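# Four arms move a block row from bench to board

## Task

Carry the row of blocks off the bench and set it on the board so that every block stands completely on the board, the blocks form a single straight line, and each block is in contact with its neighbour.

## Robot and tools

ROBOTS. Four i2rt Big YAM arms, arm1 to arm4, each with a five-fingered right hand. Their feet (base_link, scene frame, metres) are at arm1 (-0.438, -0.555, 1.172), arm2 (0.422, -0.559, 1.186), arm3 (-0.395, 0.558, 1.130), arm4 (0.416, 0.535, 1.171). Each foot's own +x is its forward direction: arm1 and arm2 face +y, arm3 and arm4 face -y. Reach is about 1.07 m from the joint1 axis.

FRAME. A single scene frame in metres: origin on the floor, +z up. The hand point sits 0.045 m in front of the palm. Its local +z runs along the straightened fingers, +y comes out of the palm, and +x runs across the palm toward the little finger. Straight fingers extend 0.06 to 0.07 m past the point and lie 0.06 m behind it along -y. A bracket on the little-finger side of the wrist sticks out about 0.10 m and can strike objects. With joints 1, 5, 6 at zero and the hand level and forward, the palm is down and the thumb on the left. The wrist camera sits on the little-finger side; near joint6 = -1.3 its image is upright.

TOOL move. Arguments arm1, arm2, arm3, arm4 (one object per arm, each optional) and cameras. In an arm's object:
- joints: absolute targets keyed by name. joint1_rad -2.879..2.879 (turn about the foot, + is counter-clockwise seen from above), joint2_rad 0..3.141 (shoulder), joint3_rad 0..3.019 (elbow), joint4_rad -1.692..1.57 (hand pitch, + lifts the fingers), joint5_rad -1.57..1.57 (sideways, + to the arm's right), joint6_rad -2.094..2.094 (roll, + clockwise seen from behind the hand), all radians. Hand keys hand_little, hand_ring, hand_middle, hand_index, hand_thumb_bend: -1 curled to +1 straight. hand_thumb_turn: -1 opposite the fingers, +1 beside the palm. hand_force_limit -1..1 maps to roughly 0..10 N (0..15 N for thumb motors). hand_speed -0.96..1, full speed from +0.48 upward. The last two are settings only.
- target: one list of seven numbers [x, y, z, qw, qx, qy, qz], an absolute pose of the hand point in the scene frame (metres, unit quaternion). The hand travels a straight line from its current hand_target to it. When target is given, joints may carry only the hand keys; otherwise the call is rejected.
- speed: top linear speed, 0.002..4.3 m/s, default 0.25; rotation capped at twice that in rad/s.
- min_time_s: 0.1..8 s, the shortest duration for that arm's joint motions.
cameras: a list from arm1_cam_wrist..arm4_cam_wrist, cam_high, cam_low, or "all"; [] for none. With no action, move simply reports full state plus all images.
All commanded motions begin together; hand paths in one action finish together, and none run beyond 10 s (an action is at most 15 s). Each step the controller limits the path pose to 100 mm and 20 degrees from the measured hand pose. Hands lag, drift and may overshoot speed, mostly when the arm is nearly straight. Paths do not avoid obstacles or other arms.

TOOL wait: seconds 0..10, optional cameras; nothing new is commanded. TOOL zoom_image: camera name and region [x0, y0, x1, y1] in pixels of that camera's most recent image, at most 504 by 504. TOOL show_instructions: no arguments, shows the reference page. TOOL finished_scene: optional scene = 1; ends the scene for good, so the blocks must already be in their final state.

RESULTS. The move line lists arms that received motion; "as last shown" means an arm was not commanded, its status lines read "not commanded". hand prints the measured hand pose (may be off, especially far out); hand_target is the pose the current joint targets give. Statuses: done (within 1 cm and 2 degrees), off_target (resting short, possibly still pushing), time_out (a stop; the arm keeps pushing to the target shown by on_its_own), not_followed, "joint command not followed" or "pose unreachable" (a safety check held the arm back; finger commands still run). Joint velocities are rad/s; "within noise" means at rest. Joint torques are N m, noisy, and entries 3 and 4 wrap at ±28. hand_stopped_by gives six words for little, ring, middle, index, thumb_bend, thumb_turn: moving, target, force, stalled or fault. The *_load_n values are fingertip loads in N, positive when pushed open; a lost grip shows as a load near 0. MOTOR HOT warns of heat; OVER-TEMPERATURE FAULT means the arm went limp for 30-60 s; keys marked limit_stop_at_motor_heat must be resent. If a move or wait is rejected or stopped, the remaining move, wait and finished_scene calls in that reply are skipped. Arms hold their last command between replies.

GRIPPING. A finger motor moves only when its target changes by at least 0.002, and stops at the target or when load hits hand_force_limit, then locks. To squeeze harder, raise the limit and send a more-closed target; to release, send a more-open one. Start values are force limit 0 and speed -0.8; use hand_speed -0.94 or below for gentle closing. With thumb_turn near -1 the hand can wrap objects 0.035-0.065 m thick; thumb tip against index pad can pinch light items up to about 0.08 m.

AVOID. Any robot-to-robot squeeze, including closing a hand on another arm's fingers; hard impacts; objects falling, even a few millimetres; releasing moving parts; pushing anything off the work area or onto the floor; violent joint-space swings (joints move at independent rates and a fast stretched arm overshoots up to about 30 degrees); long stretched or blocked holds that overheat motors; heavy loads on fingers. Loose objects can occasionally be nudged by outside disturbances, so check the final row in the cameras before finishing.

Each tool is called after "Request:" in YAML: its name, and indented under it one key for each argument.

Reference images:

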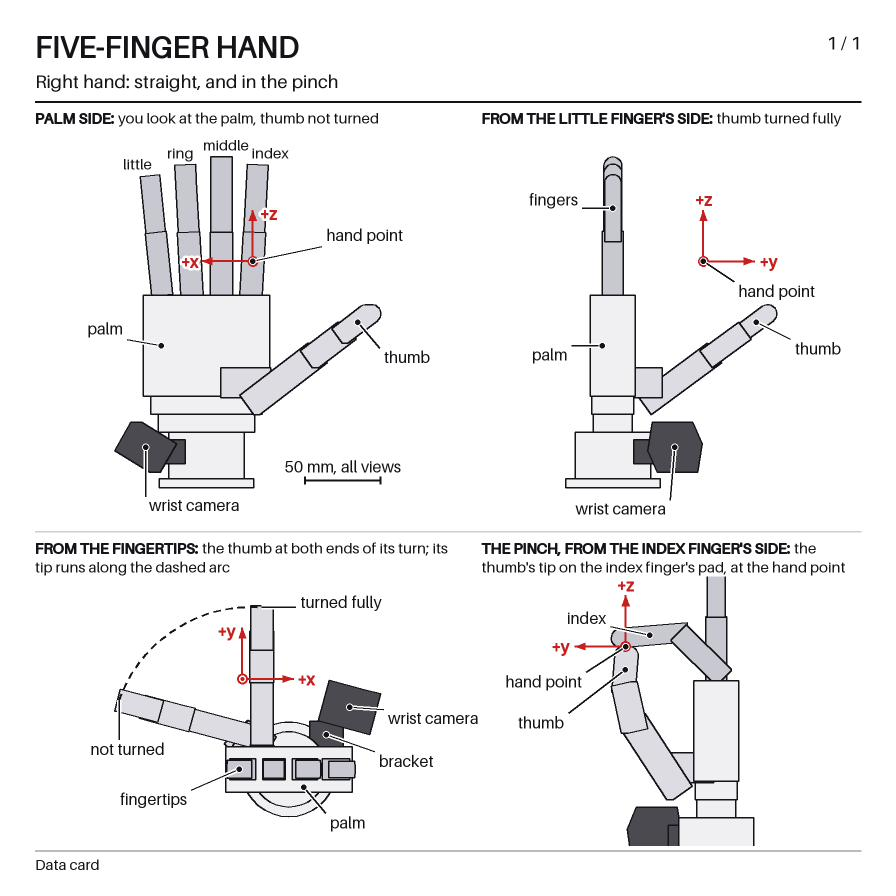

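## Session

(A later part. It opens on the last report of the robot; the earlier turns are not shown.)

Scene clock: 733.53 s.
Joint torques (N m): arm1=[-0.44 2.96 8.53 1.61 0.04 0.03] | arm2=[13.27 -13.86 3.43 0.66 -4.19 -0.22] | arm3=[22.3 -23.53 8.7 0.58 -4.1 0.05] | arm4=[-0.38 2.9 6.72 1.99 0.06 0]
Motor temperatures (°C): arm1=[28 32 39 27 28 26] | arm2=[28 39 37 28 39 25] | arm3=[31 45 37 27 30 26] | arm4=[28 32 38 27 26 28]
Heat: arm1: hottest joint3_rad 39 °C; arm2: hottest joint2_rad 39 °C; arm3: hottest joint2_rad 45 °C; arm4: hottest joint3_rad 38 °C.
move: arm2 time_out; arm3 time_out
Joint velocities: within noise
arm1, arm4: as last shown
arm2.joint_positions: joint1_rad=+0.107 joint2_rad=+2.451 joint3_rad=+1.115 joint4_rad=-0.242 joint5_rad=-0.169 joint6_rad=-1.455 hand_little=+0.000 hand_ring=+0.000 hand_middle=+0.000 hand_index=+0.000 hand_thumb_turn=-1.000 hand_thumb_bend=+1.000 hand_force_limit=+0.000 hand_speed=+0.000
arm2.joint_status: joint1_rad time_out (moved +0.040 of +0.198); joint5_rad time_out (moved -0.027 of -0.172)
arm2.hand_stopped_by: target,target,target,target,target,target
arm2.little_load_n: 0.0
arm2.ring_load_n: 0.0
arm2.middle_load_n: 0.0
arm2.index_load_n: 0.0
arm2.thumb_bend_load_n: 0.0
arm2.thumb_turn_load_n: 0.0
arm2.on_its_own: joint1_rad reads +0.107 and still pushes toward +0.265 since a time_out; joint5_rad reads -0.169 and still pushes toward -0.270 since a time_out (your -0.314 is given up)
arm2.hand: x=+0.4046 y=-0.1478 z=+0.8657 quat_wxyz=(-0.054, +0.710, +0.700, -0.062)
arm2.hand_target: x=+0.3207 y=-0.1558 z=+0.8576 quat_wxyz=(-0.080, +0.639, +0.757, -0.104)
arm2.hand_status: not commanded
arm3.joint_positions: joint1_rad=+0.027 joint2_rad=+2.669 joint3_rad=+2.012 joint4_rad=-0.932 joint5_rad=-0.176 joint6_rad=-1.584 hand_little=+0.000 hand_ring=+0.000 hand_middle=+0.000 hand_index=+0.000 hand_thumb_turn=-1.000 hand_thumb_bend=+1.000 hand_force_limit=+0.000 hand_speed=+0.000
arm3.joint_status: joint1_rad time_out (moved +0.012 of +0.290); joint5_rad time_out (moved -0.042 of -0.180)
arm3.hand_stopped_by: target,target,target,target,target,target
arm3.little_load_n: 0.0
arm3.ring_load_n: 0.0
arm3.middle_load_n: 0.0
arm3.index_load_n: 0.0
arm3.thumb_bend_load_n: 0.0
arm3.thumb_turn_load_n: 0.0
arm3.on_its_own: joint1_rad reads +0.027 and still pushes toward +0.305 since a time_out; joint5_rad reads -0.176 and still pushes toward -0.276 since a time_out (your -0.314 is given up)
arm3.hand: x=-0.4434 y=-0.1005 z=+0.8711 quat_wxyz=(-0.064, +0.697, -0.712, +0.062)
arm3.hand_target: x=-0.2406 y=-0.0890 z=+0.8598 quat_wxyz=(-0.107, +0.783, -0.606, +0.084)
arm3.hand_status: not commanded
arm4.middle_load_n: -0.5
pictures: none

Request:
move:
  arm2: {"joints": {"joint2_rad": 2.224, "joint3_rad": 1.071, "joint4_rad": -0.325}, "min_time_s": 1.2}
  arm3: {"joints": {"joint2_rad": 2.445, "joint3_rad": 2.01, "joint4_rad": -0.976}, "min_time_s": 1.2}
  cameras: ["cam_high", "cam_low"]

Scene clock: 742.17 s.
Joint torques (N m): arm1=[-0.73 2.96 8.51 1.65 0.03 0.04] | arm2=[12.86 -19.78 4.55 0.75 -4.41 -0.09] | arm3=[21.42 -33.49 8.95 0.16 -4.86 0.22] | arm4=[-0.44 2.78 6.79 2.02 0.05 0]
Motor temperatures (°C): arm1=[28 32 39 27 28 26] | arm2=[28 39 36 28 53 25] | arm3=[32 46 37 27 42 26] | arm4=[28 32 38 27 26 28]
Heat: arm1: hottest joint3_rad 39 °C; arm2: hottest joint5_rad 53 °C; arm3: hottest joint2_rad 46 °C; arm4: hottest joint3_rad 38 °C.
move: arm2 done; arm3 done
Joint velocities: within noise
arm1, arm4: as last shown
arm1.index_load_n: -0.5
arm2.joint_positions: joint1_rad=+0.112 joint2_rad=+2.285 joint3_rad=+1.054 joint4_rad=-0.336 joint5_rad=-0.164 joint6_rad=-1.469 hand_little=+0.000 hand_ring=+0.000 hand_middle=+0.000 hand_index=+0.000 hand_thumb_turn=-1.000 hand_thumb_bend=+1.000 hand_force_limit=+0.000 hand_speed=+0.000
arm2.joint_status: all done
arm2.hand_stopped_by: target,target,target,target,target,target
arm2.little_load_n: 0.0
arm2.ring_load_n: 0.0
arm2.middle_load_n: 0.0
arm2.index_load_n: 0.0
arm2.thumb_bend_load_n: 0.0
arm2.thumb_turn_load_n: 0.0
arm2.on_its_own: joint1_rad reads +0.112 and still pushes toward +0.265 since a time_out; joint5_rad reads -0.164 and still pushes toward -0.270 since a time_out (your -0.314 is given up)
arm2.hand: x=+0.4031 y=-0.1422 z=+0.9295 quat_wxyz=(-0.057, +0.702, +0.707, -0.056)
arm2.hand_target: x=+0.3104 y=-0.1193 z=+0.9549 quat_wxyz=(-0.118, +0.634, +0.761, -0.078)
arm2.hand_status: not commanded
arm3.joint_positions: joint1_rad=+0.033 joint2_rad=+2.533 joint3_rad=+1.983 joint4_rad=-0.964 joint5_rad=-0.155 joint6_rad=-1.600 hand_little=+0.000 hand_ring=+0.000 hand_middle=+0.000 hand_index=+0.000 hand_thumb_turn=-1.000 hand_thumb_bend=+1.000 hand_force_limit=+0.000 hand_speed=+0.000
arm3.joint_status: all done
arm3.hand_stopped_by: target,target,target,target,target,target
arm3.little_load_n: 0.0
arm3.ring_load_n: -0.5
arm3.middle_load_n: 0.0
arm3.index_load_n: 0.0
arm3.thumb_bend_load_n: 0.0
arm3.thumb_turn_load_n: 0.0
arm3.on_its_own: joint1_rad reads +0.033 and still pushes toward +0.305 since a time_out; joint5_rad reads -0.155 and still pushes toward -0.276 since a time_out (your -0.314 is given up)
arm3.hand: x=-0.4450 y=-0.1262 z=+0.9529 quat_wxyz=(-0.029, +0.707, -0.703, +0.080)
arm3.hand_target: x=-0.2279 y=-0.1396 z=+1.0197 quat_wxyz=(-0.055, +0.788, -0.595, +0.151)
arm3.hand_status: not commanded
arm4.middle_load_n: 0.0

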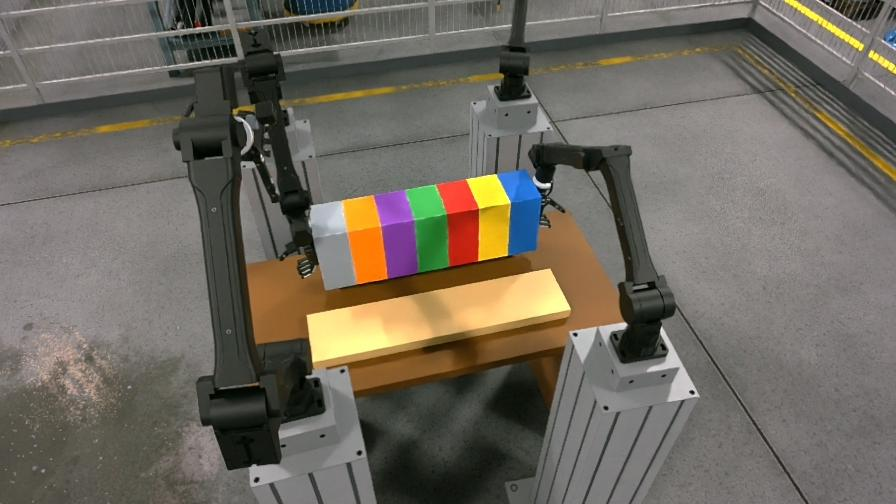

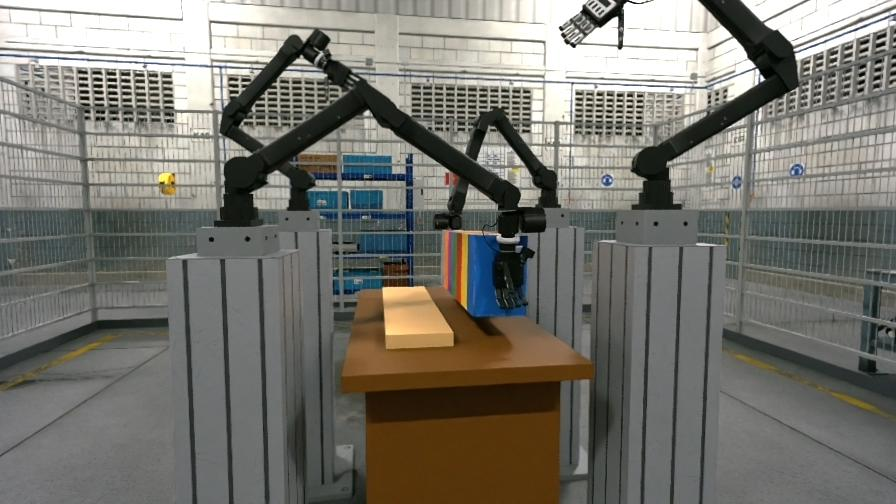

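Request:
move:
  arm2: {"joints": {"joint2_rad": 2.347, "joint3_rad": 1.502, "joint4_rad": -0.608}, "min_time_s": 1.3}
  arm3: {"joints": {"joint2_rad": 2.250, "joint3_rad": 1.500, "joint4_rad": -0.752}, "min_time_s": 1.3}

Request:
move:
  arm2: {"joints": {"joint1_rad": 0.31, "joint2_rad": 2.560, "joint3_rad": 2.05, "joint4_rad": -0.921, "joint6_rad": -1.53}, "min_time_s": 1.3}
  arm3: {"joints": {"joint2_rad": 2.12, "joint3_rad": 1.125, "joint4_rad": -0.537}, "min_time_s": 1.3}
  cameras: ["cam_high", "cam_low"]

Scene clock: 753.07 s.
Joint torques (N m): arm1=[-0.79 2.9 8.57 1.65 0.05 0.03] | arm2=[14.97 -21.07 11.34 0.14 -5.48 0.07] | arm3=[21.19 -29.27 5.97 0.35 -4.58 0.13] | arm4=[-0.56 3.02 6.8 2.03 0.04 0]
Motor temperatures (°C): arm1=[28 32 39 27 28 26] | arm2=[29 40 36 28 72 25] | arm3=[34 51 37 27 60 26] | arm4=[28 32 39 27 26 28]
Heat: arm1: hottest joint3_rad 39 °C; arm2: hottest joint5_rad 72 °C; arm3: hottest joint5_rad 60 °C; arm4: hottest joint3_rad 39 °C.
move: arm2 done; arm3 done
Joint velocities: within noise
arm1, arm4: as last shown
arm1.index_load_n: 0.0
arm2.joint_positions: joint1_rad=+0.085 joint2_rad=+2.385 joint3_rad=+1.431 joint4_rad=-0.605 joint5_rad=-0.137 joint6_rad=-1.486 hand_little=+0.000 hand_ring=+0.000 hand_middle=+0.000 hand_index=+0.000 hand_thumb_turn=-1.000 hand_thumb_bend=+1.000 hand_force_limit=+0.000 hand_speed=+0.000
arm2.joint_status: all done
arm2.hand_stopped_by: target,target,target,target,target,target
arm2.little_load_n: 0.0
arm2.ring_load_n: 0.0
arm2.middle_load_n: 0.0
arm2.index_load_n: 0.5
arm2.thumb_bend_load_n: 0.0
arm2.thumb_turn_load_n: 0.0
arm2.on_its_own: joint1_rad reads +0.085 and still pushes toward +0.265 since a time_out; joint5_rad reads -0.137 and still pushes toward -0.270 since a time_out (your -0.314 is given up)
arm2.hand: x=+0.4107 y=-0.0228 z=+0.9492 quat_wxyz=(-0.053, +0.707, +0.704, -0.042)
arm2.hand_target: x=+0.2755 y=+0.0112 z=+0.9835 quat_wxyz=(-0.129, +0.632, +0.761, -0.070)
arm2.hand_status: not commanded
arm3.joint_positions: joint1_rad=+0.039 joint2_rad=+2.330 joint3_rad=+1.490 joint4_rad=-0.746 joint5_rad=-0.163 joint6_rad=-1.592 hand_little=+0.000 hand_ring=+0.000 hand_middle=+0.000 hand_index=+0.000 hand_thumb_turn=-1.000 hand_thumb_bend=+1.000 hand_force_limit=+0.000 hand_speed=+0.000
arm3.joint_status: all done
arm3.hand_stopped_by: target,target,target,target,target,target
arm3.little_load_n: 0.0
arm3.ring_load_n: 0.0
arm3.middle_load_n: 0.0
arm3.index_load_n: 0.0
arm3.thumb_bend_load_n: 0.0
arm3.thumb_turn_load_n: 0.0
arm3.on_its_own: joint1_rad reads +0.039 and still pushes toward +0.305 since a time_out; joint5_rad reads -0.163 and still pushes toward -0.276 since a time_out (your -0.314 is given up)
arm3.hand: x=-0.4362 y=+0.0040 z=+0.9353 quat_wxyz=(-0.058, +0.704, -0.705, +0.058)
arm3.hand_target: x=-0.2605 y=-0.0088 z=+0.9801 quat_wxyz=(-0.082, +0.786, -0.602, +0.116)
arm3.hand_status: not commanded
pictures: none

Scene clock: 756.63 s.
Joint torques (N m): arm1=[-0.56 3.19 8.54 1.61 0.03 0.03] | arm2=[20.72 -25.29 13.97 -0.02 -4.09 0.1] | arm3=[19.19 -24.76 4.37 0.23 -4.33 0.11] | arm4=[-0.67 2.96 6.76 2.06 0.07 0.02]
Motor temperatures (°C): arm1=[28 32 39 27 28 26] | arm2=[29 41 37 28 81 25] | arm3=[35 50 37 27 63 26] | arm4=[28 32 39 27 26 28]
Heat: arm1: hottest joint3_rad 39 °C; arm2: hottest joint5_rad 81 °C; arm3: hottest joint5_rad 63 °C; arm4: hottest joint3_rad 39 °C.
move: arm2 time_out; arm3 done
Joint velocities: within noise
arm1, arm4: as last shown
arm2.joint_positions: joint1_rad=+0.059 joint2_rad=+2.605 joint3_rad=+1.972 joint4_rad=-0.914 joint5_rad=-0.103 joint6_rad=-1.541 hand_little=+0.000 hand_ring=+0.000 hand_middle=+0.000 hand_index=+0.000 hand_thumb_turn=-1.000 hand_thumb_bend=+1.000 hand_force_limit=+0.000 hand_speed=+0.000
arm2.joint_status: joint1_rad time_out (moved -0.026 of +0.225); the others done
arm2.hand_stopped_by: target,target,target,target,target,target
arm2.little_load_n: 0.0
arm2.ring_load_n: 0.0
arm2.middle_load_n: 0.0
arm2.index_load_n: 0.0
arm2.thumb_bend_load_n: 0.0
arm2.thumb_turn_load_n: 0.0
arm2.on_its_own: joint1_rad reads +0.059 and still pushes toward +0.310 since a time_out; joint5_rad reads -0.103 and still pushes toward -0.203 since a time_out (your -0.314 is given up)
arm2.hand: x=+0.4260 y=+0.1094 z=+0.9621 quat_wxyz=(-0.048, +0.697, +0.715, -0.024)
arm2.hand_target: x=+0.2262 y=+0.1310 z=+1.0136 quat_wxyz=(-0.119, +0.597, +0.793, -0.036)
arm2.hand_status: not commanded
arm3.joint_positions: joint1_rad=+0.065 joint2_rad=+2.184 joint3_rad=+1.117 joint4_rad=-0.535 joint5_rad=-0.166 joint6_rad=-1.593 hand_little=+0.000 hand_ring=+0.000 hand_middle=+0.000 hand_index=+0.000 hand_thumb_turn=-1.000 hand_thumb_bend=+1.000 hand_force_limit=+0.000 hand_speed=+0.000
arm3.joint_status: all done
arm3.hand_stopped_by: target,target,target,target,target,target
arm3.little_load_n: 0.0
arm3.ring_load_n: 0.5
arm3.middle_load_n: 0.0
arm3.index_load_n: 0.0
arm3.thumb_bend_load_n: 0.0
arm3.thumb_turn_load_n: 0.0
arm3.on_its_own: joint1_rad reads +0.065 and still pushes toward +0.305 since a time_out; joint5_rad reads -0.166 and still pushes toward -0.276 since a time_out (your -0.314 is given up)
arm3.hand: x=-0.4216 y=+0.1141 z=+0.9271 quat_wxyz=(-0.065, +0.713, -0.696, +0.053)
arm3.hand_target: x=-0.2881 y=+0.1027 z=+0.9547 quat_wxyz=(-0.092, +0.785, -0.603, +0.104)
arm3.hand_status: not commanded

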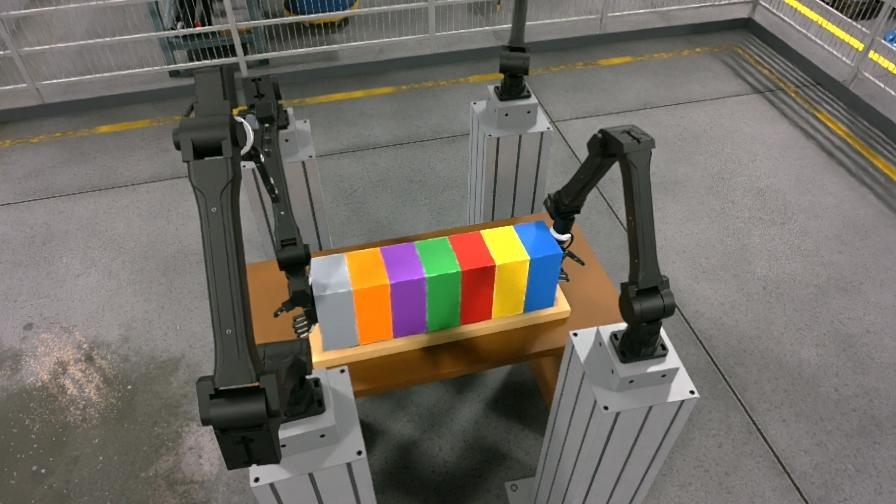

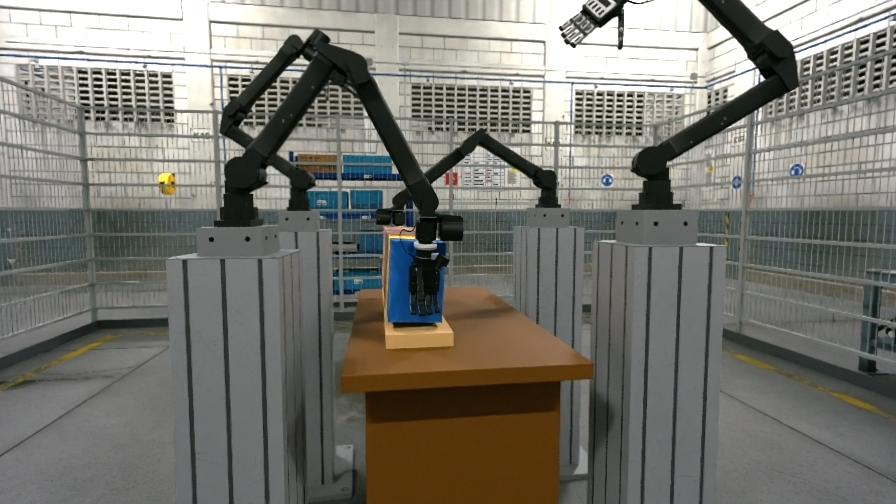

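Request:
move:
  arm2: {"joints": {"joint2_rad": 2.617, "joint3_rad": 2.021, "joint4_rad": -0.833}, "min_time_s": 1.2}
  arm3: {"joints": {"joint2_rad": 2.16, "joint3_rad": 1.137, "joint4_rad": -0.508}, "min_time_s": 1.2}
  cameras: ["cam_high", "cam_low"]

Request:
zoom_image:
  camera: "cam_high"
  region: [270, 200, 600, 380]

Scene clock: 774.33 s.
Joint torques (N m): arm1=[-0.73 3.02 8.54 1.69 0.04 0.03] | arm2=[20.78 -24.06 11.33 1.36 -3.58 0.08] | arm3=[19.14 -23.24 5.03 0.53 -4.99 0.09] | arm4=[-0.56 2.84 6.75 2.02 0.06 0.01]
Motor temperatures (°C): arm1=[28 32 39 27 28 26] | arm2=[31 42 43 28 93 25] | arm3=[36 48 35 27 77 26] | arm4=[28 32 39 27 26 28]
Heat: arm1: hottest joint3_rad 39 °C; arm2: hottest joint5_rad 93 °C; arm3: hottest joint5_rad 77 °C; arm4: hottest joint3_rad 39 °C. Fold robot arm2 in close to its base, or ease its load, before you think long.
move: arm2 done; arm3 done
MOTOR HOT: the motor of arm2's joint5_rad now reports 93 °C; the controller stops that arm at 100 °C. To cool a motor, set the load down, stop pushing, or move to a pose that needs little force.
Joint velocities: within noise
arm1.joint_positions: joint1_rad=-0.377 joint2_rad=+0.576 joint3_rad=+1.428 joint4_rad=-1.478 joint5_rad=-0.014 joint6_rad=-1.159 hand_little=+1.000 hand_ring=+1.000 hand_middle=+1.000 hand_index=+1.000 hand_thumb_turn=+1.000 hand_thumb_bend=+1.000 hand_force_limit=+0.000 hand_speed=-0.800
arm1.joint_status: not commanded
arm1.hand_stopped_by: target,target,target,target,target,target
arm1.little_load_n: 0.0
arm1.ring_load_n: 0.0
arm1.middle_load_n: 0.0
arm1.index_load_n: 0.0
arm1.thumb_bend_load_n: 0.0
arm1.thumb_turn_load_n: -0.5
arm1.hand: x=-0.3296 y=-0.4066 z=+1.6531 quat_wxyz=(-0.327, +0.827, +0.329, +0.317)
arm1.hand_target: x=-0.3296 y=-0.4067 z=+1.6633 quat_wxyz=(-0.335, +0.822, +0.327, +0.325)
arm1.hand_status: not commanded
arm2.joint_positions: joint1_rad=+0.059 joint2_rad=+2.647 joint3_rad=+1.972 joint4_rad=-0.855 joint5_rad=-0.116 joint6_rad=-1.539 hand_little=+0.000 hand_ring=+0.000 hand_middle=+0.000 hand_index=+0.000 hand_thumb_turn=-1.000 hand_thumb_bend=+1.000 hand_force_limit=+0.000 hand_speed=+0.000
arm2.joint_status: all done
arm2.hand_stopped_by: target,target,target,target,target,target
arm2.little_load_n: 0.0
arm2.ring_load_n: 0.0
arm2.middle_load_n: 0.0
arm2.index_load_n: 0.0
arm2.thumb_bend_load_n: 0.0
arm2.thumb_turn_load_n: -0.5
arm2.on_its_own: joint1_rad reads +0.059 and still pushes toward +0.310 since a time_out; joint5_rad reads -0.116 and still pushes toward -0.203 since a time_out (your -0.314 is given up)
arm2.hand: x=+0.4234 y=+0.1100 z=+0.9335 quat_wxyz=(-0.059, +0.697, +0.715, -0.022)
arm2.hand_target: x=+0.2289 y=+0.1234 z=+0.9651 quat_wxyz=(-0.119, +0.597, +0.793, -0.035)
arm2.hand_status: not commanded
arm3.joint_positions: joint1_rad=+0.065 joint2_rad=+2.206 joint3_rad=+1.117 joint4_rad=-0.514 joint5_rad=-0.151 joint6_rad=-1.587 hand_little=+0.000 hand_ring=+0.000 hand_middle=+0.000 hand_index=+0.000 hand_thumb_turn=-1.000 hand_thumb_bend=+1.000 hand_force_limit=+0.000 hand_speed=+0.000
arm3.joint_status: all done
arm3.hand_stopped_by: target,target,target,target,target,target
arm3.little_load_n: 0.0
arm3.ring_load_n: 0.0
arm3.middle_load_n: 0.0
arm3.index_load_n: 0.0
arm3.thumb_bend_load_n: 0.0
arm3.thumb_turn_load_n: 0.0
arm3.on_its_own: joint1_rad reads +0.065 and still pushes toward +0.305 since a time_out; joint5_rad reads -0.151 and still pushes toward -0.276 since a time_out (your -0.314 is given up)
arm3.hand: x=-0.4244 y=+0.1163 z=+0.9175 quat_wxyz=(-0.061, +0.711, -0.699, +0.047)
arm3.hand_target: x=-0.2875 y=+0.1001 z=+0.9385 quat_wxyz=(-0.092, +0.785, -0.603, +0.104)
arm3.hand_status: not commanded
arm4.joint_positions: joint1_rad=-0.147 joint2_rad=+0.605 joint3_rad=+1.419 joint4_rad=-1.430 joint5_rad=+0.099 joint6_rad=-1.411 hand_little=+1.000 hand_ring=+1.000 hand_middle=+1.000 hand_index=+1.000 hand_thumb_turn=+1.000 hand_thumb_bend=+1.000 hand_force_limit=+0.000 hand_speed=-0.800
arm4.joint_status: not commanded
arm4.hand_stopped_by: target,target,target,target,target,target
arm4.little_load_n: 0.0
arm4.ring_load_n: 0.0
arm4.middle_load_n: 0.0
arm4.index_load_n: 0.0
arm4.thumb_bend_load_n: 0.0
arm4.thumb_turn_load_n: 0.0
arm4.hand: x=+0.3205 y=+0.3419 z=+1.6664 quat_wxyz=(+0.348, +0.519, -0.720, +0.302)
arm4.hand_target: x=+0.3205 y=+0.3422 z=+1.6763 quat_wxyz=(+0.355, +0.515, -0.716, +0.310)
arm4.hand_status: not commanded

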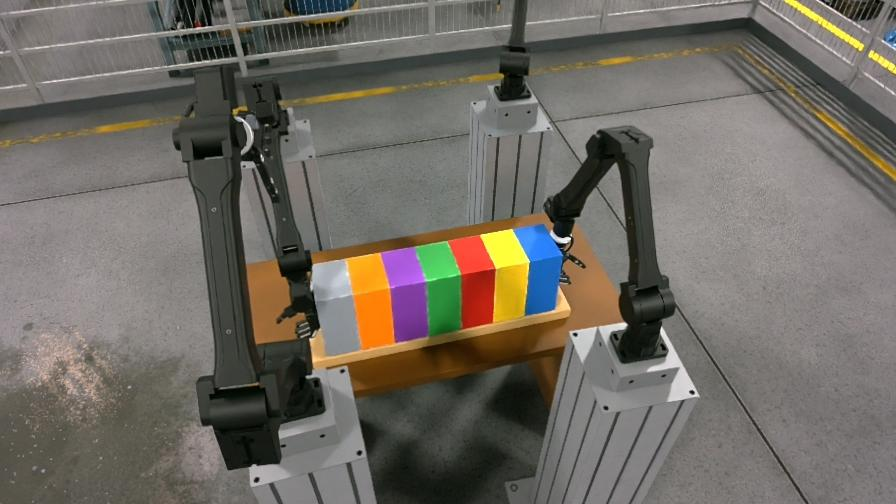

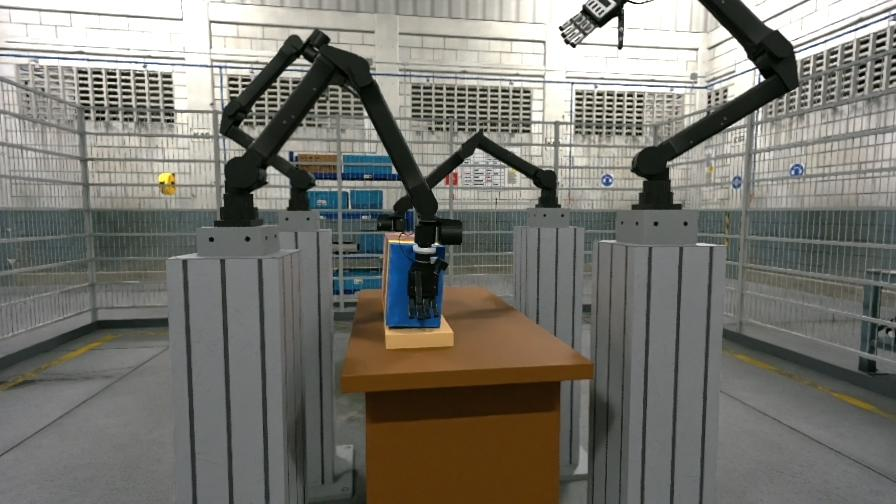

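Scaled by 1.527 from the camera's image (finer frame: 1280x720).

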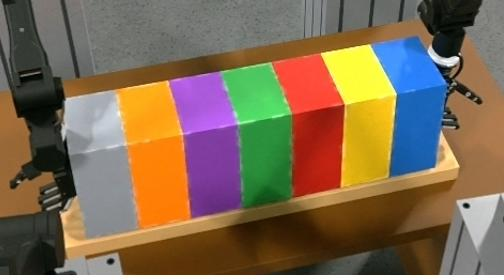

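Request:
move:
  arm2: {"joints": {"joint2_rad": 2.665, "joint3_rad": 1.99, "joint4_rad": -0.765}, "min_time_s": 0.9}
  arm3: {"joints": {"joint2_rad": 2.195, "joint3_rad": 1.137, "joint4_rad": -0.485}, "min_time_s": 0.9}

Request:
move:
  arm2: {"joints": {"joint1_rad": 0.12, "joint5_rad": -0.14, "joint2_rad": 2.685, "joint3_rad": 1.985}, "min_time_s": 0.8}
  arm3: {"joints": {"joint1_rad": 0.14, "joint5_rad": -0.16, "joint2_rad": 2.225}, "min_time_s": 0.8}
  cameras: ["cam_high", "cam_low"]

Scene clock: 784.87 s.
Joint torques (N m): arm1=[-0.79 2.78 8.57 1.65 0.05 0.03] | arm2=[20.78 -21.13 8.73 2.36 -3.34 0.07] | arm3=[19.55 -20.07 5.14 1.09 -5.04 0.09] | arm4=[-0.56 2.84 6.79 2.03 0.05 -0.01]
Motor temperatures (°C): arm1=[28 32 39 27 28 26] | arm2=[32 44 44 28 94 25] | arm3=[37 49 34 27 89 26] | arm4=[28 32 39 27 26 28]
Heat: arm1: hottest joint3_rad 39 °C; arm2: hottest joint5_rad 94 °C; arm3: hottest joint5_rad 89 °C; arm4: hottest joint3_rad 39 °C. Fold robot arm2 in close to its base, or ease its load, before you think long. Fold robot arm3 in close to its base, or ease its load, before you think long.
move: arm2 done; arm3 done
MOTOR HOT: the motor of arm3's joint5_rad now reports 89 °C; the controller stops that arm at 100 °C. To cool a motor, set the load down, stop pushing, or move to a pose that needs little force.
MOTOR HOT: still on. The motor of arm2's joint5_rad now reports 94 °C.
Joint velocities: within noise
arm1, arm4: as last shown
arm1.thumb_turn_load_n: 0.0
arm2.joint_positions: joint1_rad=+0.059 joint2_rad=+2.658 joint3_rad=+1.972 joint4_rad=-0.806 joint5_rad=-0.121 joint6_rad=-1.539 hand_little=+0.000 hand_ring=+0.000 hand_middle=+0.000 hand_index=+0.000 hand_thumb_turn=-1.000 hand_thumb_bend=+1.000 hand_force_limit=+0.000 hand_speed=+0.000
arm2.joint_status: all done
arm2.hand_stopped_by: target,target,target,target,target,target
arm2.little_load_n: 0.0
arm2.ring_load_n: 0.5
arm2.middle_load_n: 0.0
arm2.index_load_n: 0.0
arm2.thumb_bend_load_n: 0.0
arm2.thumb_turn_load_n: 0.0
arm2.on_its_own: joint1_rad reads +0.059 and still pushes toward +0.310 since a time_out; joint5_rad reads -0.121 and still pushes toward -0.203 since a time_out (your -0.314 is given up)
arm2.hand: x=+0.4223 y=+0.1192 z=+0.9257 quat_wxyz=(-0.074, +0.696, +0.715, -0.012)
arm2.hand_target: x=+0.2335 y=+0.1098 z=+0.9233 quat_wxyz=(-0.115, +0.598, +0.793, -0.038)
arm2.hand_status: not commanded
arm3.joint_positions: joint1_rad=+0.065 joint2_rad=+2.211 joint3_rad=+1.117 joint4_rad=-0.506 joint5_rad=-0.150 joint6_rad=-1.588 hand_little=+0.000 hand_ring=+0.000 hand_middle=+0.000 hand_index=+0.000 hand_thumb_turn=-1.000 hand_thumb_bend=+1.000 hand_force_limit=+0.000 hand_speed=+0.000
arm3.joint_status: all done
arm3.hand_stopped_by: target,target,target,target,target,target
arm3.little_load_n: 0.0
arm3.ring_load_n: 0.0
arm3.middle_load_n: 0.0
arm3.index_load_n: 0.0
arm3.thumb_bend_load_n: -0.5
arm3.thumb_turn_load_n: 0.0
arm3.on_its_own: joint1_rad reads +0.065 and still pushes toward +0.305 since a time_out; joint5_rad reads -0.150 and still pushes toward -0.276 since a time_out (your -0.314 is given up)
arm3.hand: x=-0.4245 y=+0.1155 z=+0.9153 quat_wxyz=(-0.059, +0.712, -0.698, +0.048)
arm3.hand_target: x=-0.2887 y=+0.1050 z=+0.9226 quat_wxyz=(-0.095, +0.785, -0.604, +0.100)
arm3.hand_status: not commanded
pictures: none

Scene clock: 787.33 s.
Joint torques (N m): arm1=[-0.73 2.96 8.47 1.61 0.02 0.03] | arm2=[6.65 -19.9 8.34 1.29 -0.95 0.07] | arm3=[6.01 -18.08 5.12 1.1 -1.4 0.11] | arm4=[-0.62 3.02 6.79 2 0.07 0]
Motor temperatures (°C): arm1=[28 32 39 27 28 26] | arm2=[32 44 44 28 91 25] | arm3=[36 49 34 27 86 26] | arm4=[28 32 39 27 26 28]
Heat: arm1: hottest joint3_rad 39 °C; arm2: hottest joint5_rad 91 °C; arm3: hottest joint5_rad 86 °C; arm4: hottest joint3_rad 39 °C. Fold robot arm2 in close to its base, or ease its load, before you think long. Fold robot arm3 in close to its base, or ease its load, before you think long.
move: arm2 time_out; arm3 time_out
MOTOR HOT: still on. The motor of arm2's joint5_rad now reports 91 °C.
MOTOR HOT: still on. The motor of arm3's joint5_rad now reports 86 °C.
Joint velocities: within noise
arm1, arm4: as last shown
arm2.joint_positions: joint1_rad=+0.044 joint2_rad=+2.662 joint3_rad=+1.972 joint4_rad=-0.782 joint5_rad=-0.117 joint6_rad=-1.539 hand_little=+0.000 hand_ring=+0.000 hand_middle=+0.000 hand_index=+0.000 hand_thumb_turn=-1.000 hand_thumb_bend=+1.000 hand_force_limit=+0.000 hand_speed=+0.000
arm2.joint_status: joint1_rad time_out (moved -0.015 of +0.061); the others done
arm2.hand_stopped_by: target,target,target,target,target,target
arm2.little_load_n: 0.0
arm2.ring_load_n: 0.0
arm2.middle_load_n: 0.0
arm2.index_load_n: 0.0
arm2.thumb_bend_load_n: 0.0
arm2.thumb_turn_load_n: 0.5
arm2.on_its_own: joint1_rad reads +0.044 and still pushes toward +0.120 since a time_out
arm2.hand: x=+0.4328 y=+0.1241 z=+0.9230 quat_wxyz=(-0.080, +0.700, +0.710, -0.003)
arm2.hand_target: x=+0.3762 y=+0.1241 z=+0.9105 quat_wxyz=(-0.090, +0.675, +0.733, -0.012)
arm2.hand_status: not commanded
arm3.joint_positions: joint1_rad=+0.060 joint2_rad=+2.213 joint3_rad=+1.117 joint4_rad=-0.501 joint5_rad=-0.125 joint6_rad=-1.590 hand_little=+0.000 hand_ring=+0.000 hand_middle=+0.000 hand_index=+0.000 hand_thumb_turn=-1.000 hand_thumb_bend=+1.000 hand_force_limit=+0.000 hand_speed=+0.000
arm3.joint_status: joint1_rad time_out (moved -0.006 of +0.075); joint5_rad time_out (moved +0.026 of -0.010); the others done
arm3.hand_stopped_by: target,target,target,target,target,target
arm3.little_load_n: 0.0
arm3.ring_load_n: 0.0
arm3.middle_load_n: 0.0
arm3.index_load_n: 0.0
arm3.thumb_bend_load_n: 0.0
arm3.thumb_turn_load_n: 0.0
arm3.on_its_own: joint1_rad reads +0.060 and still pushes toward +0.140 since a time_out; joint5_rad reads -0.125 and still pushes toward -0.160 since a time_out
arm3.hand: x=-0.4322 y=+0.1152 z=+0.9148 quat_wxyz=(-0.050, +0.712, -0.700, +0.040)
arm3.hand_target: x=-0.3885 y=+0.1023 z=+0.9113 quat_wxyz=(-0.055, +0.735, -0.673, +0.058)
arm3.hand_status: not commanded
arm4.middle_load_n: -0.5
arm4.thumb_bend_load_n: 0.5

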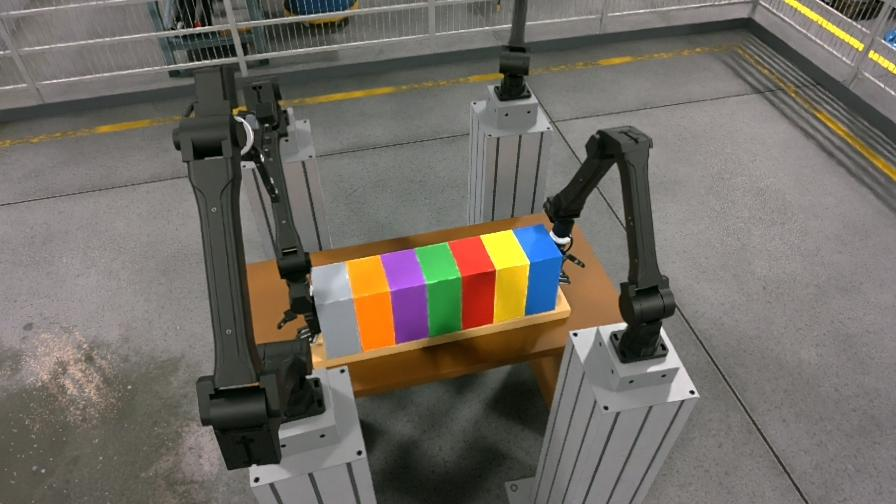

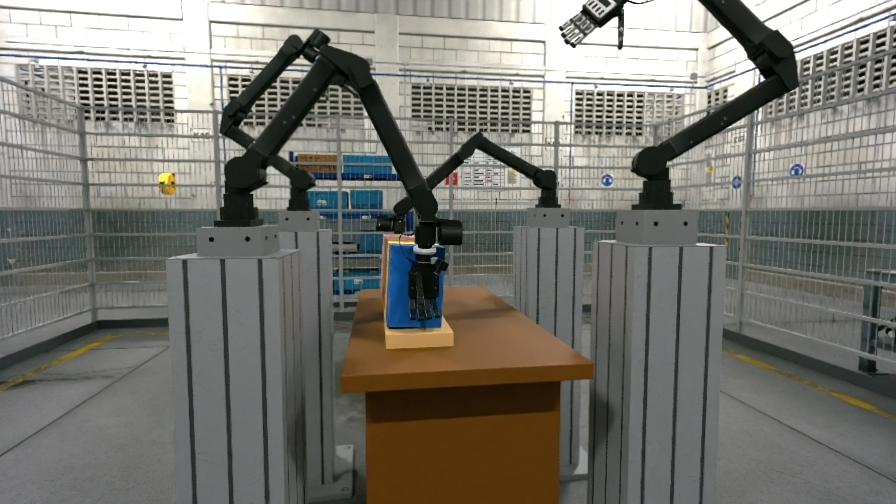

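Request:
zoom_image:
  camera: "cam_high"
  region: [300, 310, 440, 380]

Request:
zoom_image:
  camera: "cam_high"
  region: [480, 220, 600, 330]

Request:
zoom_image:
  camera: "cam_low"
  region: [370, 225, 490, 355]

Scaled by 3.600 from the camera's image (finer frame: 1280x720).

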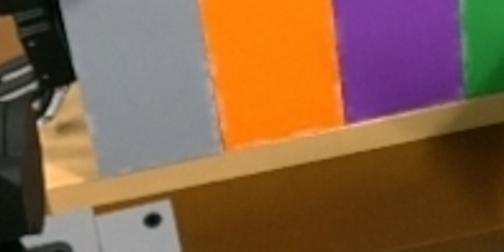

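Scaled by 4.200 from the camera's image (finer frame: 1280x720).

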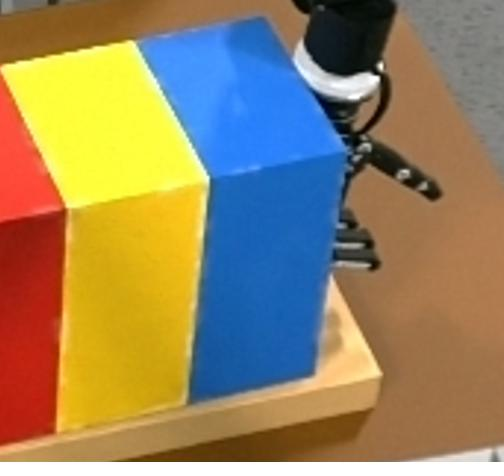

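Scaled by 3.877 from the camera's image (finer frame: 1280x720).

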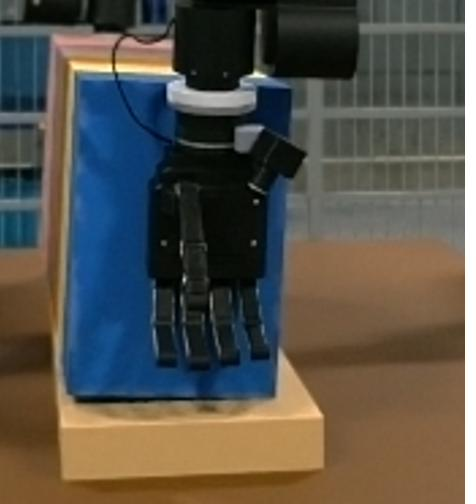

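Request:
move:
  arm2: {"joints": {"joint4_rad": -0.83}, "min_time_s": 1.0}
  cameras: ["cam_high", "cam_low"]

Request:
zoom_image:
  camera: "cam_low"
  region: [370, 225, 490, 355]

Request:
zoom_image:
  camera: "cam_high"
  region: [290, 230, 430, 380]

Scene clock: 826.87 s.
Joint torques (N m): arm1=[-0.85 3.02 8.51 1.61 0.04 0.03] | arm2=[6.71 -19.84 8.32 -0.61 -0.99 0.08] | arm3=[5.42 -18.61 4.96 1.2 -1.4 0.18] | arm4=[-0.62 2.84 6.75 2 0.06 0]
Motor temperatures (°C): arm1=[28 32 39 27 27 26] | arm2=[30 42 42 28 59 25] | arm3=[33 45 33 27 51 26] | arm4=[28 32 39 27 26 28]
Heat: arm1: hottest joint3_rad 39 °C; arm2: hottest joint5_rad 59 °C; arm3: hottest joint5_rad 51 °C; arm4: hottest joint3_rad 39 °C.
move: arm2 done
MOTOR HOT: cleared for the motors of arm2.
MOTOR HOT: cleared for the motors of arm3.
Joint velocities: within noise
arm1, arm4: as last shown
arm2.joint_positions: joint1_rad=+0.043 joint2_rad=+2.662 joint3_rad=+1.972 joint4_rad=-0.807 joint5_rad=-0.116 joint6_rad=-1.539 hand_little=+0.000 hand_ring=+0.000 hand_middle=+0.000 hand_index=+0.000 hand_thumb_turn=-1.000 hand_thumb_bend=+1.000 hand_force_limit=+0.000 hand_speed=+0.000
arm2.joint_status: all done
arm2.hand_stopped_by: target,target,target,target,target,target
arm2.little_load_n: 0.0
arm2.ring_load_n: 0.0
arm2.middle_load_n: 0.0
arm2.index_load_n: 0.0
arm2.thumb_bend_load_n: 0.0
arm2.thumb_turn_load_n: 0.5
arm2.on_its_own: joint1_rad reads +0.043 and still pushes toward +0.120 since a time_out
arm2.hand: x=+0.4338 y=+0.1174 z=+0.9232 quat_wxyz=(-0.071, +0.701, +0.709, -0.011)
arm2.hand_target: x=+0.3784 y=+0.1064 z=+0.9112 quat_wxyz=(-0.065, +0.677, +0.732, -0.033)
arm2.hand_status: not commanded
arm3.joint_positions: joint1_rad=+0.060 joint2_rad=+2.214 joint3_rad=+1.117 joint4_rad=-0.501 joint5_rad=-0.125 joint6_rad=-1.590 hand_little=+0.000 hand_ring=+0.000 hand_middle=+0.000 hand_index=+0.000 hand_thumb_turn=-1.000 hand_thumb_bend=+1.000 hand_force_limit=+0.000 hand_speed=+0.000
arm3.joint_status: not commanded
arm3.hand_stopped_by: target,target,target,target,target,target
arm3.little_load_n: 0.0
arm3.ring_load_n: 0.0
arm3.middle_load_n: 0.0
arm3.index_load_n: 0.0
arm3.thumb_bend_load_n: 0.0
arm3.thumb_turn_load_n: 0.0
arm3.on_its_own: joint1_rad reads +0.060 and still pushes toward +0.140 since a time_out; joint5_rad reads -0.125 and still pushes toward -0.160 since a time_out
arm3.hand: x=-0.4322 y=+0.1154 z=+0.9147 quat_wxyz=(-0.050, +0.712, -0.700, +0.039)
arm3.hand_target: x=-0.3885 y=+0.1024 z=+0.9111 quat_wxyz=(-0.056, +0.735, -0.673, +0.058)
arm3.hand_status: not commanded
arm4.middle_load_n: 0.0
arm4.thumb_bend_load_n: 0.0

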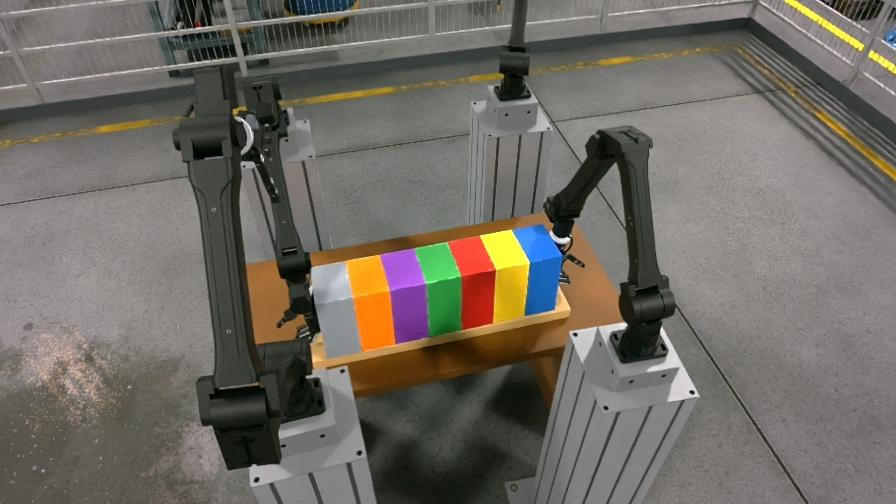

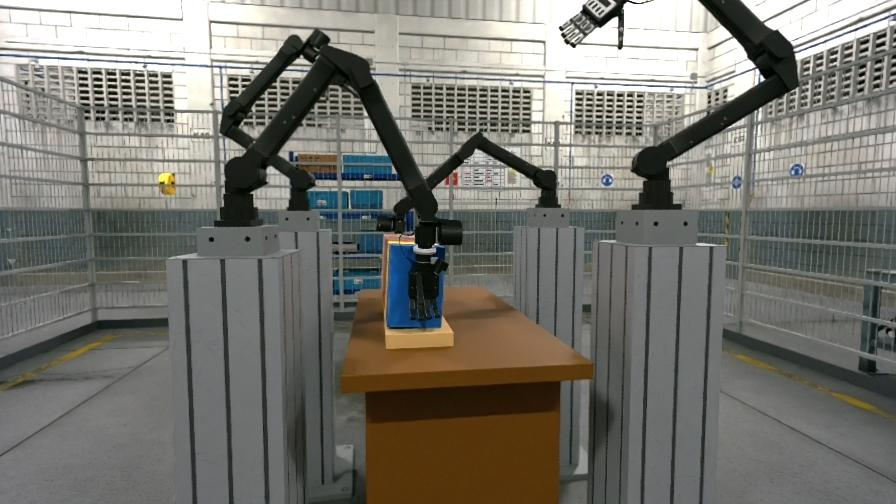

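Scaled by 3.877 from the camera's image (finer frame: 1280x720).

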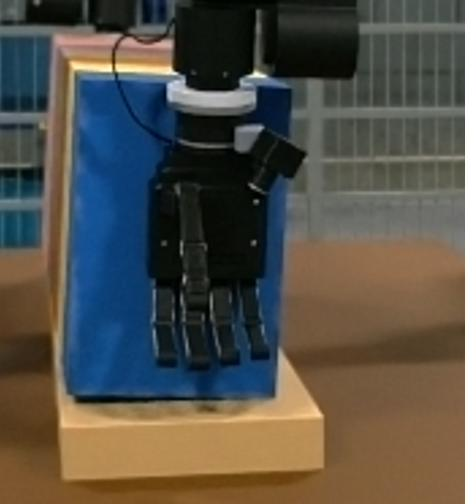

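Scaled by 3.360 from the camera's image (finer frame: 1280x720).

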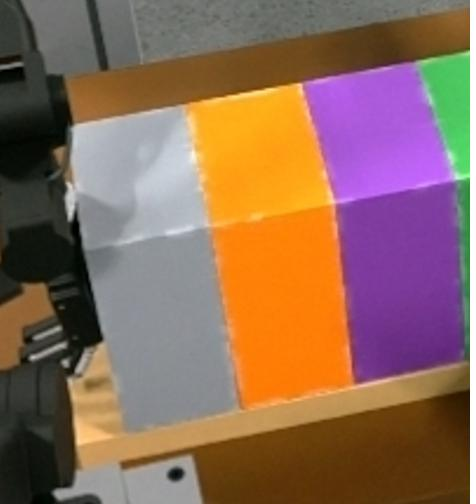

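Request:
move:
  arm2: {"joints": {"joint1_rad": 0.295, "joint5_rad": -0.25}, "min_time_s": 0.6}
  arm3: {"joints": {"joint1_rad": 0.27, "joint5_rad": -0.26}, "min_time_s": 0.6}

Scene clock: 861.63 s.
Joint torques (N m): arm1=[-0.67 3.14 8.51 1.62 0.03 0.02] | arm2=[20.25 -19.9 8.31 -0.61 -3.47 0.11] | arm3=[16.44 -17.79 5.39 1.26 -3.39 0.11] | arm4=[-0.56 2.96 6.75 2 0.07 0]
Motor temperatures (°C): arm1=[28 32 39 27 27 26] | arm2=[30 41 41 28 53 25] | arm3=[33 44 33 27 46 26] | arm4=[28 32 39 27 26 28]
Heat: arm1: hottest joint3_rad 39 °C; arm2: hottest joint5_rad 53 °C; arm3: hottest joint5_rad 46 °C; arm4: hottest joint3_rad 39 °C.
move: arm2 time_out; arm3 time_out
Joint velocities: within noise
arm1, arm4: as last shown
arm2.joint_positions: joint1_rad=+0.051 joint2_rad=+2.663 joint3_rad=+1.972 joint4_rad=-0.807 joint5_rad=-0.134 joint6_rad=-1.543 hand_little=+0.000 hand_ring=+0.000 hand_middle=+0.000 hand_index=+0.000 hand_thumb_turn=-1.000 hand_thumb_bend=+1.000 hand_force_limit=+0.000 hand_speed=+0.000
arm2.joint_status: joint1_rad time_out (moved +0.007 of +0.252); joint5_rad time_out (moved -0.018 of -0.134)
arm2.hand_stopped_by: target,target,target,target,target,target
arm2.little_load_n: 0.0
arm2.ring_load_n: 0.0
arm2.middle_load_n: 0.0
arm2.index_load_n: 0.0
arm2.thumb_bend_load_n: 0.0
arm2.thumb_turn_load_n: 0.0
arm2.on_its_own: joint1_rad reads +0.051 and still pushes toward +0.295 since a time_out; joint5_rad reads -0.134 and still pushes toward -0.218 since a time_out (your -0.250 is given up)
arm2.hand: x=+0.4255 y=+0.1172 z=+0.9220 quat_wxyz=(-0.077, +0.697, +0.713, -0.018)
arm2.hand_target: x=+0.2488 y=+0.0842 z=+0.9086 quat_wxyz=(-0.083, +0.608, +0.787, -0.070)
arm2.hand_status: not commanded
arm3.joint_positions: joint1_rad=+0.066 joint2_rad=+2.215 joint3_rad=+1.117 joint4_rad=-0.499 joint5_rad=-0.139 joint6_rad=-1.590 hand_little=+0.000 hand_ring=+0.000 hand_middle=+0.000 hand_index=+0.000 hand_thumb_turn=-1.000 hand_thumb_bend=+1.000 hand_force_limit=+0.000 hand_speed=+0.000
arm3.joint_status: joint1_rad time_out (moved +0.007 of +0.210); joint5_rad time_out (moved -0.015 of -0.135)
arm3.hand_stopped_by: target,target,target,target,target,target
arm3.little_load_n: 0.0
arm3.ring_load_n: 0.0
arm3.middle_load_n: 0.0
arm3.index_load_n: 0.0
arm3.thumb_bend_load_n: 0.0
arm3.thumb_turn_load_n: 0.0
arm3.on_its_own: joint1_rad reads +0.066 and still pushes toward +0.270 since a time_out; joint5_rad reads -0.139 and still pushes toward -0.224 since a time_out (your -0.260 is given up)
arm3.hand: x=-0.4264 y=+0.1150 z=+0.9136 quat_wxyz=(-0.055, +0.713, -0.697, +0.045)
arm3.hand_target: x=-0.3171 y=+0.1096 z=+0.9098 quat_wxyz=(-0.083, +0.775, -0.622, +0.074)
arm3.hand_status: not commanded
arm4.thumb_bend_load_n: -0.5
pictures: none

Request:
move:
  arm2: {"joints": {"joint2_rad": 2.557, "joint3_rad": 2.034, "joint4_rad": -0.904}, "min_time_s": 1.2}
  arm3: {"joints": {"joint2_rad": 2.095, "joint3_rad": 1.095, "joint4_rad": -0.438}, "min_time_s": 1.2}
  cameras: ["cam_high", "cam_low"]

Request:
zoom_image:
  camera: "cam_high"
  region: [290, 220, 590, 380]

Request:
zoom_image:
  camera: "cam_low"
  region: [370, 225, 490, 355]

Scene clock: 869.93 s.
Joint torques (N m): arm1=[-0.79 2.9 8.58 1.61 0.05 0.05] | arm2=[20.25 -27.93 12.42 -0.05 -3.66 0.11] | arm3=[15.03 -24.7 4.37 0.79 -3.72 0] | arm4=[-0.62 2.9 6.8 1.98 0.05 0]
Motor temperatures (°C): arm1=[28 32 39 27 27 26] | arm2=[31 42 42 28 61 25] | arm3=[33 44 33 27 52 26] | arm4=[28 32 39 27 26 28]
Heat: arm1: hottest joint3_rad 39 °C; arm2: hottest joint5_rad 61 °C; arm3: hottest joint5_rad 52 °C; arm4: hottest joint3_rad 39 °C.
move: arm2 done; arm3 done
Joint velocities: within noise
arm1, arm4: as last shown
arm2.joint_positions: joint1_rad=+0.051 joint2_rad=+2.635 joint3_rad=+1.972 joint4_rad=-0.897 joint5_rad=-0.129 joint6_rad=-1.543 hand_little=+0.000 hand_ring=+0.000 hand_middle=+0.000 hand_index=+0.000 hand_thumb_turn=-1.000 hand_thumb_bend=+1.000 hand_force_limit=+0.000 hand_speed=+0.000
arm2.joint_status: all done
arm2.hand_stopped_by: target,target,target,target,target,target
arm2.little_load_n: 0.0
arm2.ring_load_n: 0.0
arm2.middle_load_n: 0.0
arm2.index_load_n: 0.0
arm2.thumb_bend_load_n: 0.0
arm2.thumb_turn_load_n: 0.0
arm2.on_its_own: joint1_rad reads +0.051 and still pushes toward +0.295 since a time_out; joint5_rad reads -0.129 and still pushes toward -0.218 since a time_out (your -0.250 is given up)
arm2.hand: x=+0.4271 y=+0.1032 z=+0.9418 quat_wxyz=(-0.052, +0.699, +0.712, -0.037)
arm2.hand_target: x=+0.2341 y=+0.1314 z=+1.0101 quat_wxyz=(-0.125, +0.602, +0.788, -0.040)
arm2.hand_status: not commanded
arm3.joint_positions: joint1_rad=+0.069 joint2_rad=+2.162 joint3_rad=+1.086 joint4_rad=-0.441 joint5_rad=-0.132 joint6_rad=-1.584 hand_little=+0.000 hand_ring=+0.000 hand_middle=+0.000 hand_index=+0.000 hand_thumb_turn=-1.000 hand_thumb_bend=+1.000 hand_force_limit=+0.000 hand_speed=+0.000
arm3.joint_status: all done
arm3.hand_stopped_by: target,target,target,target,target,target
arm3.little_load_n: 0.0
arm3.ring_load_n: 0.0
arm3.middle_load_n: 0.0
arm3.index_load_n: 0.0
arm3.thumb_bend_load_n: 0.0
arm3.thumb_turn_load_n: 0.0
arm3.on_its_own: joint1_rad reads +0.069 and still pushes toward +0.270 since a time_out; joint5_rad reads -0.132 and still pushes toward -0.224 since a time_out (your -0.260 is given up)
arm3.hand: x=-0.4262 y=+0.1005 z=+0.9304 quat_wxyz=(-0.024, +0.714, -0.696, +0.070)
arm3.hand_target: x=-0.3109 y=+0.0804 z=+0.9601 quat_wxyz=(-0.041, +0.778, -0.614, +0.125)
arm3.hand_status: not commanded
arm4.ring_load_n: -0.5
arm4.thumb_bend_load_n: 0.0

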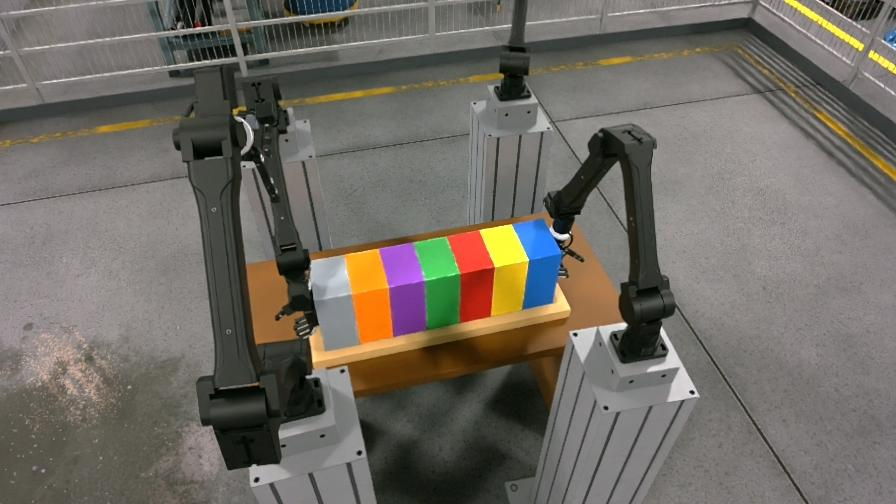

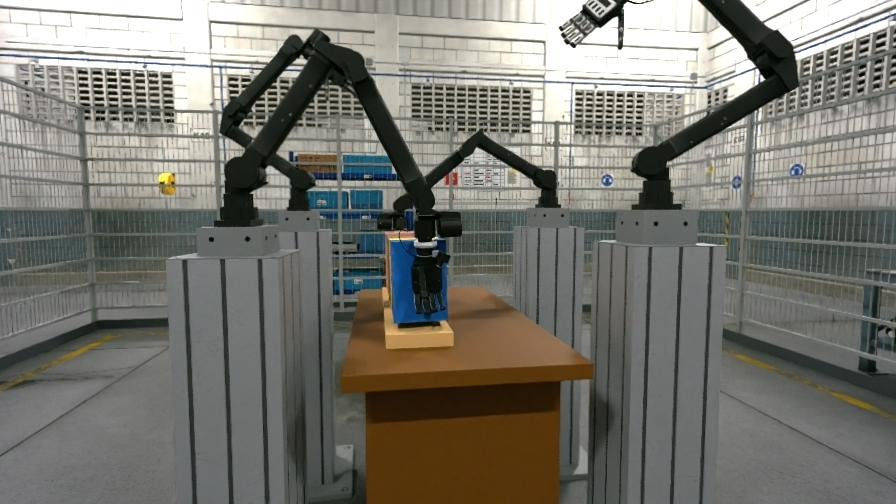

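Scaled by 1.680 from the camera's image (finer frame: 1280x720).

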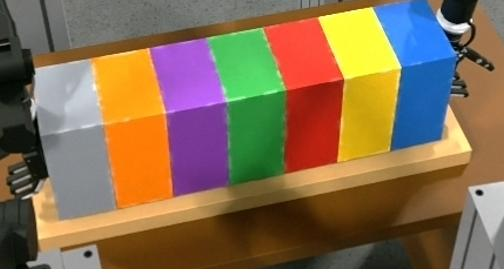

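Scaled by 3.877 from the camera's image (finer frame: 1280x720).

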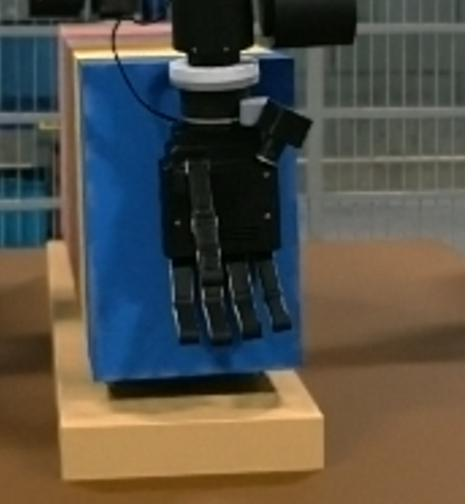

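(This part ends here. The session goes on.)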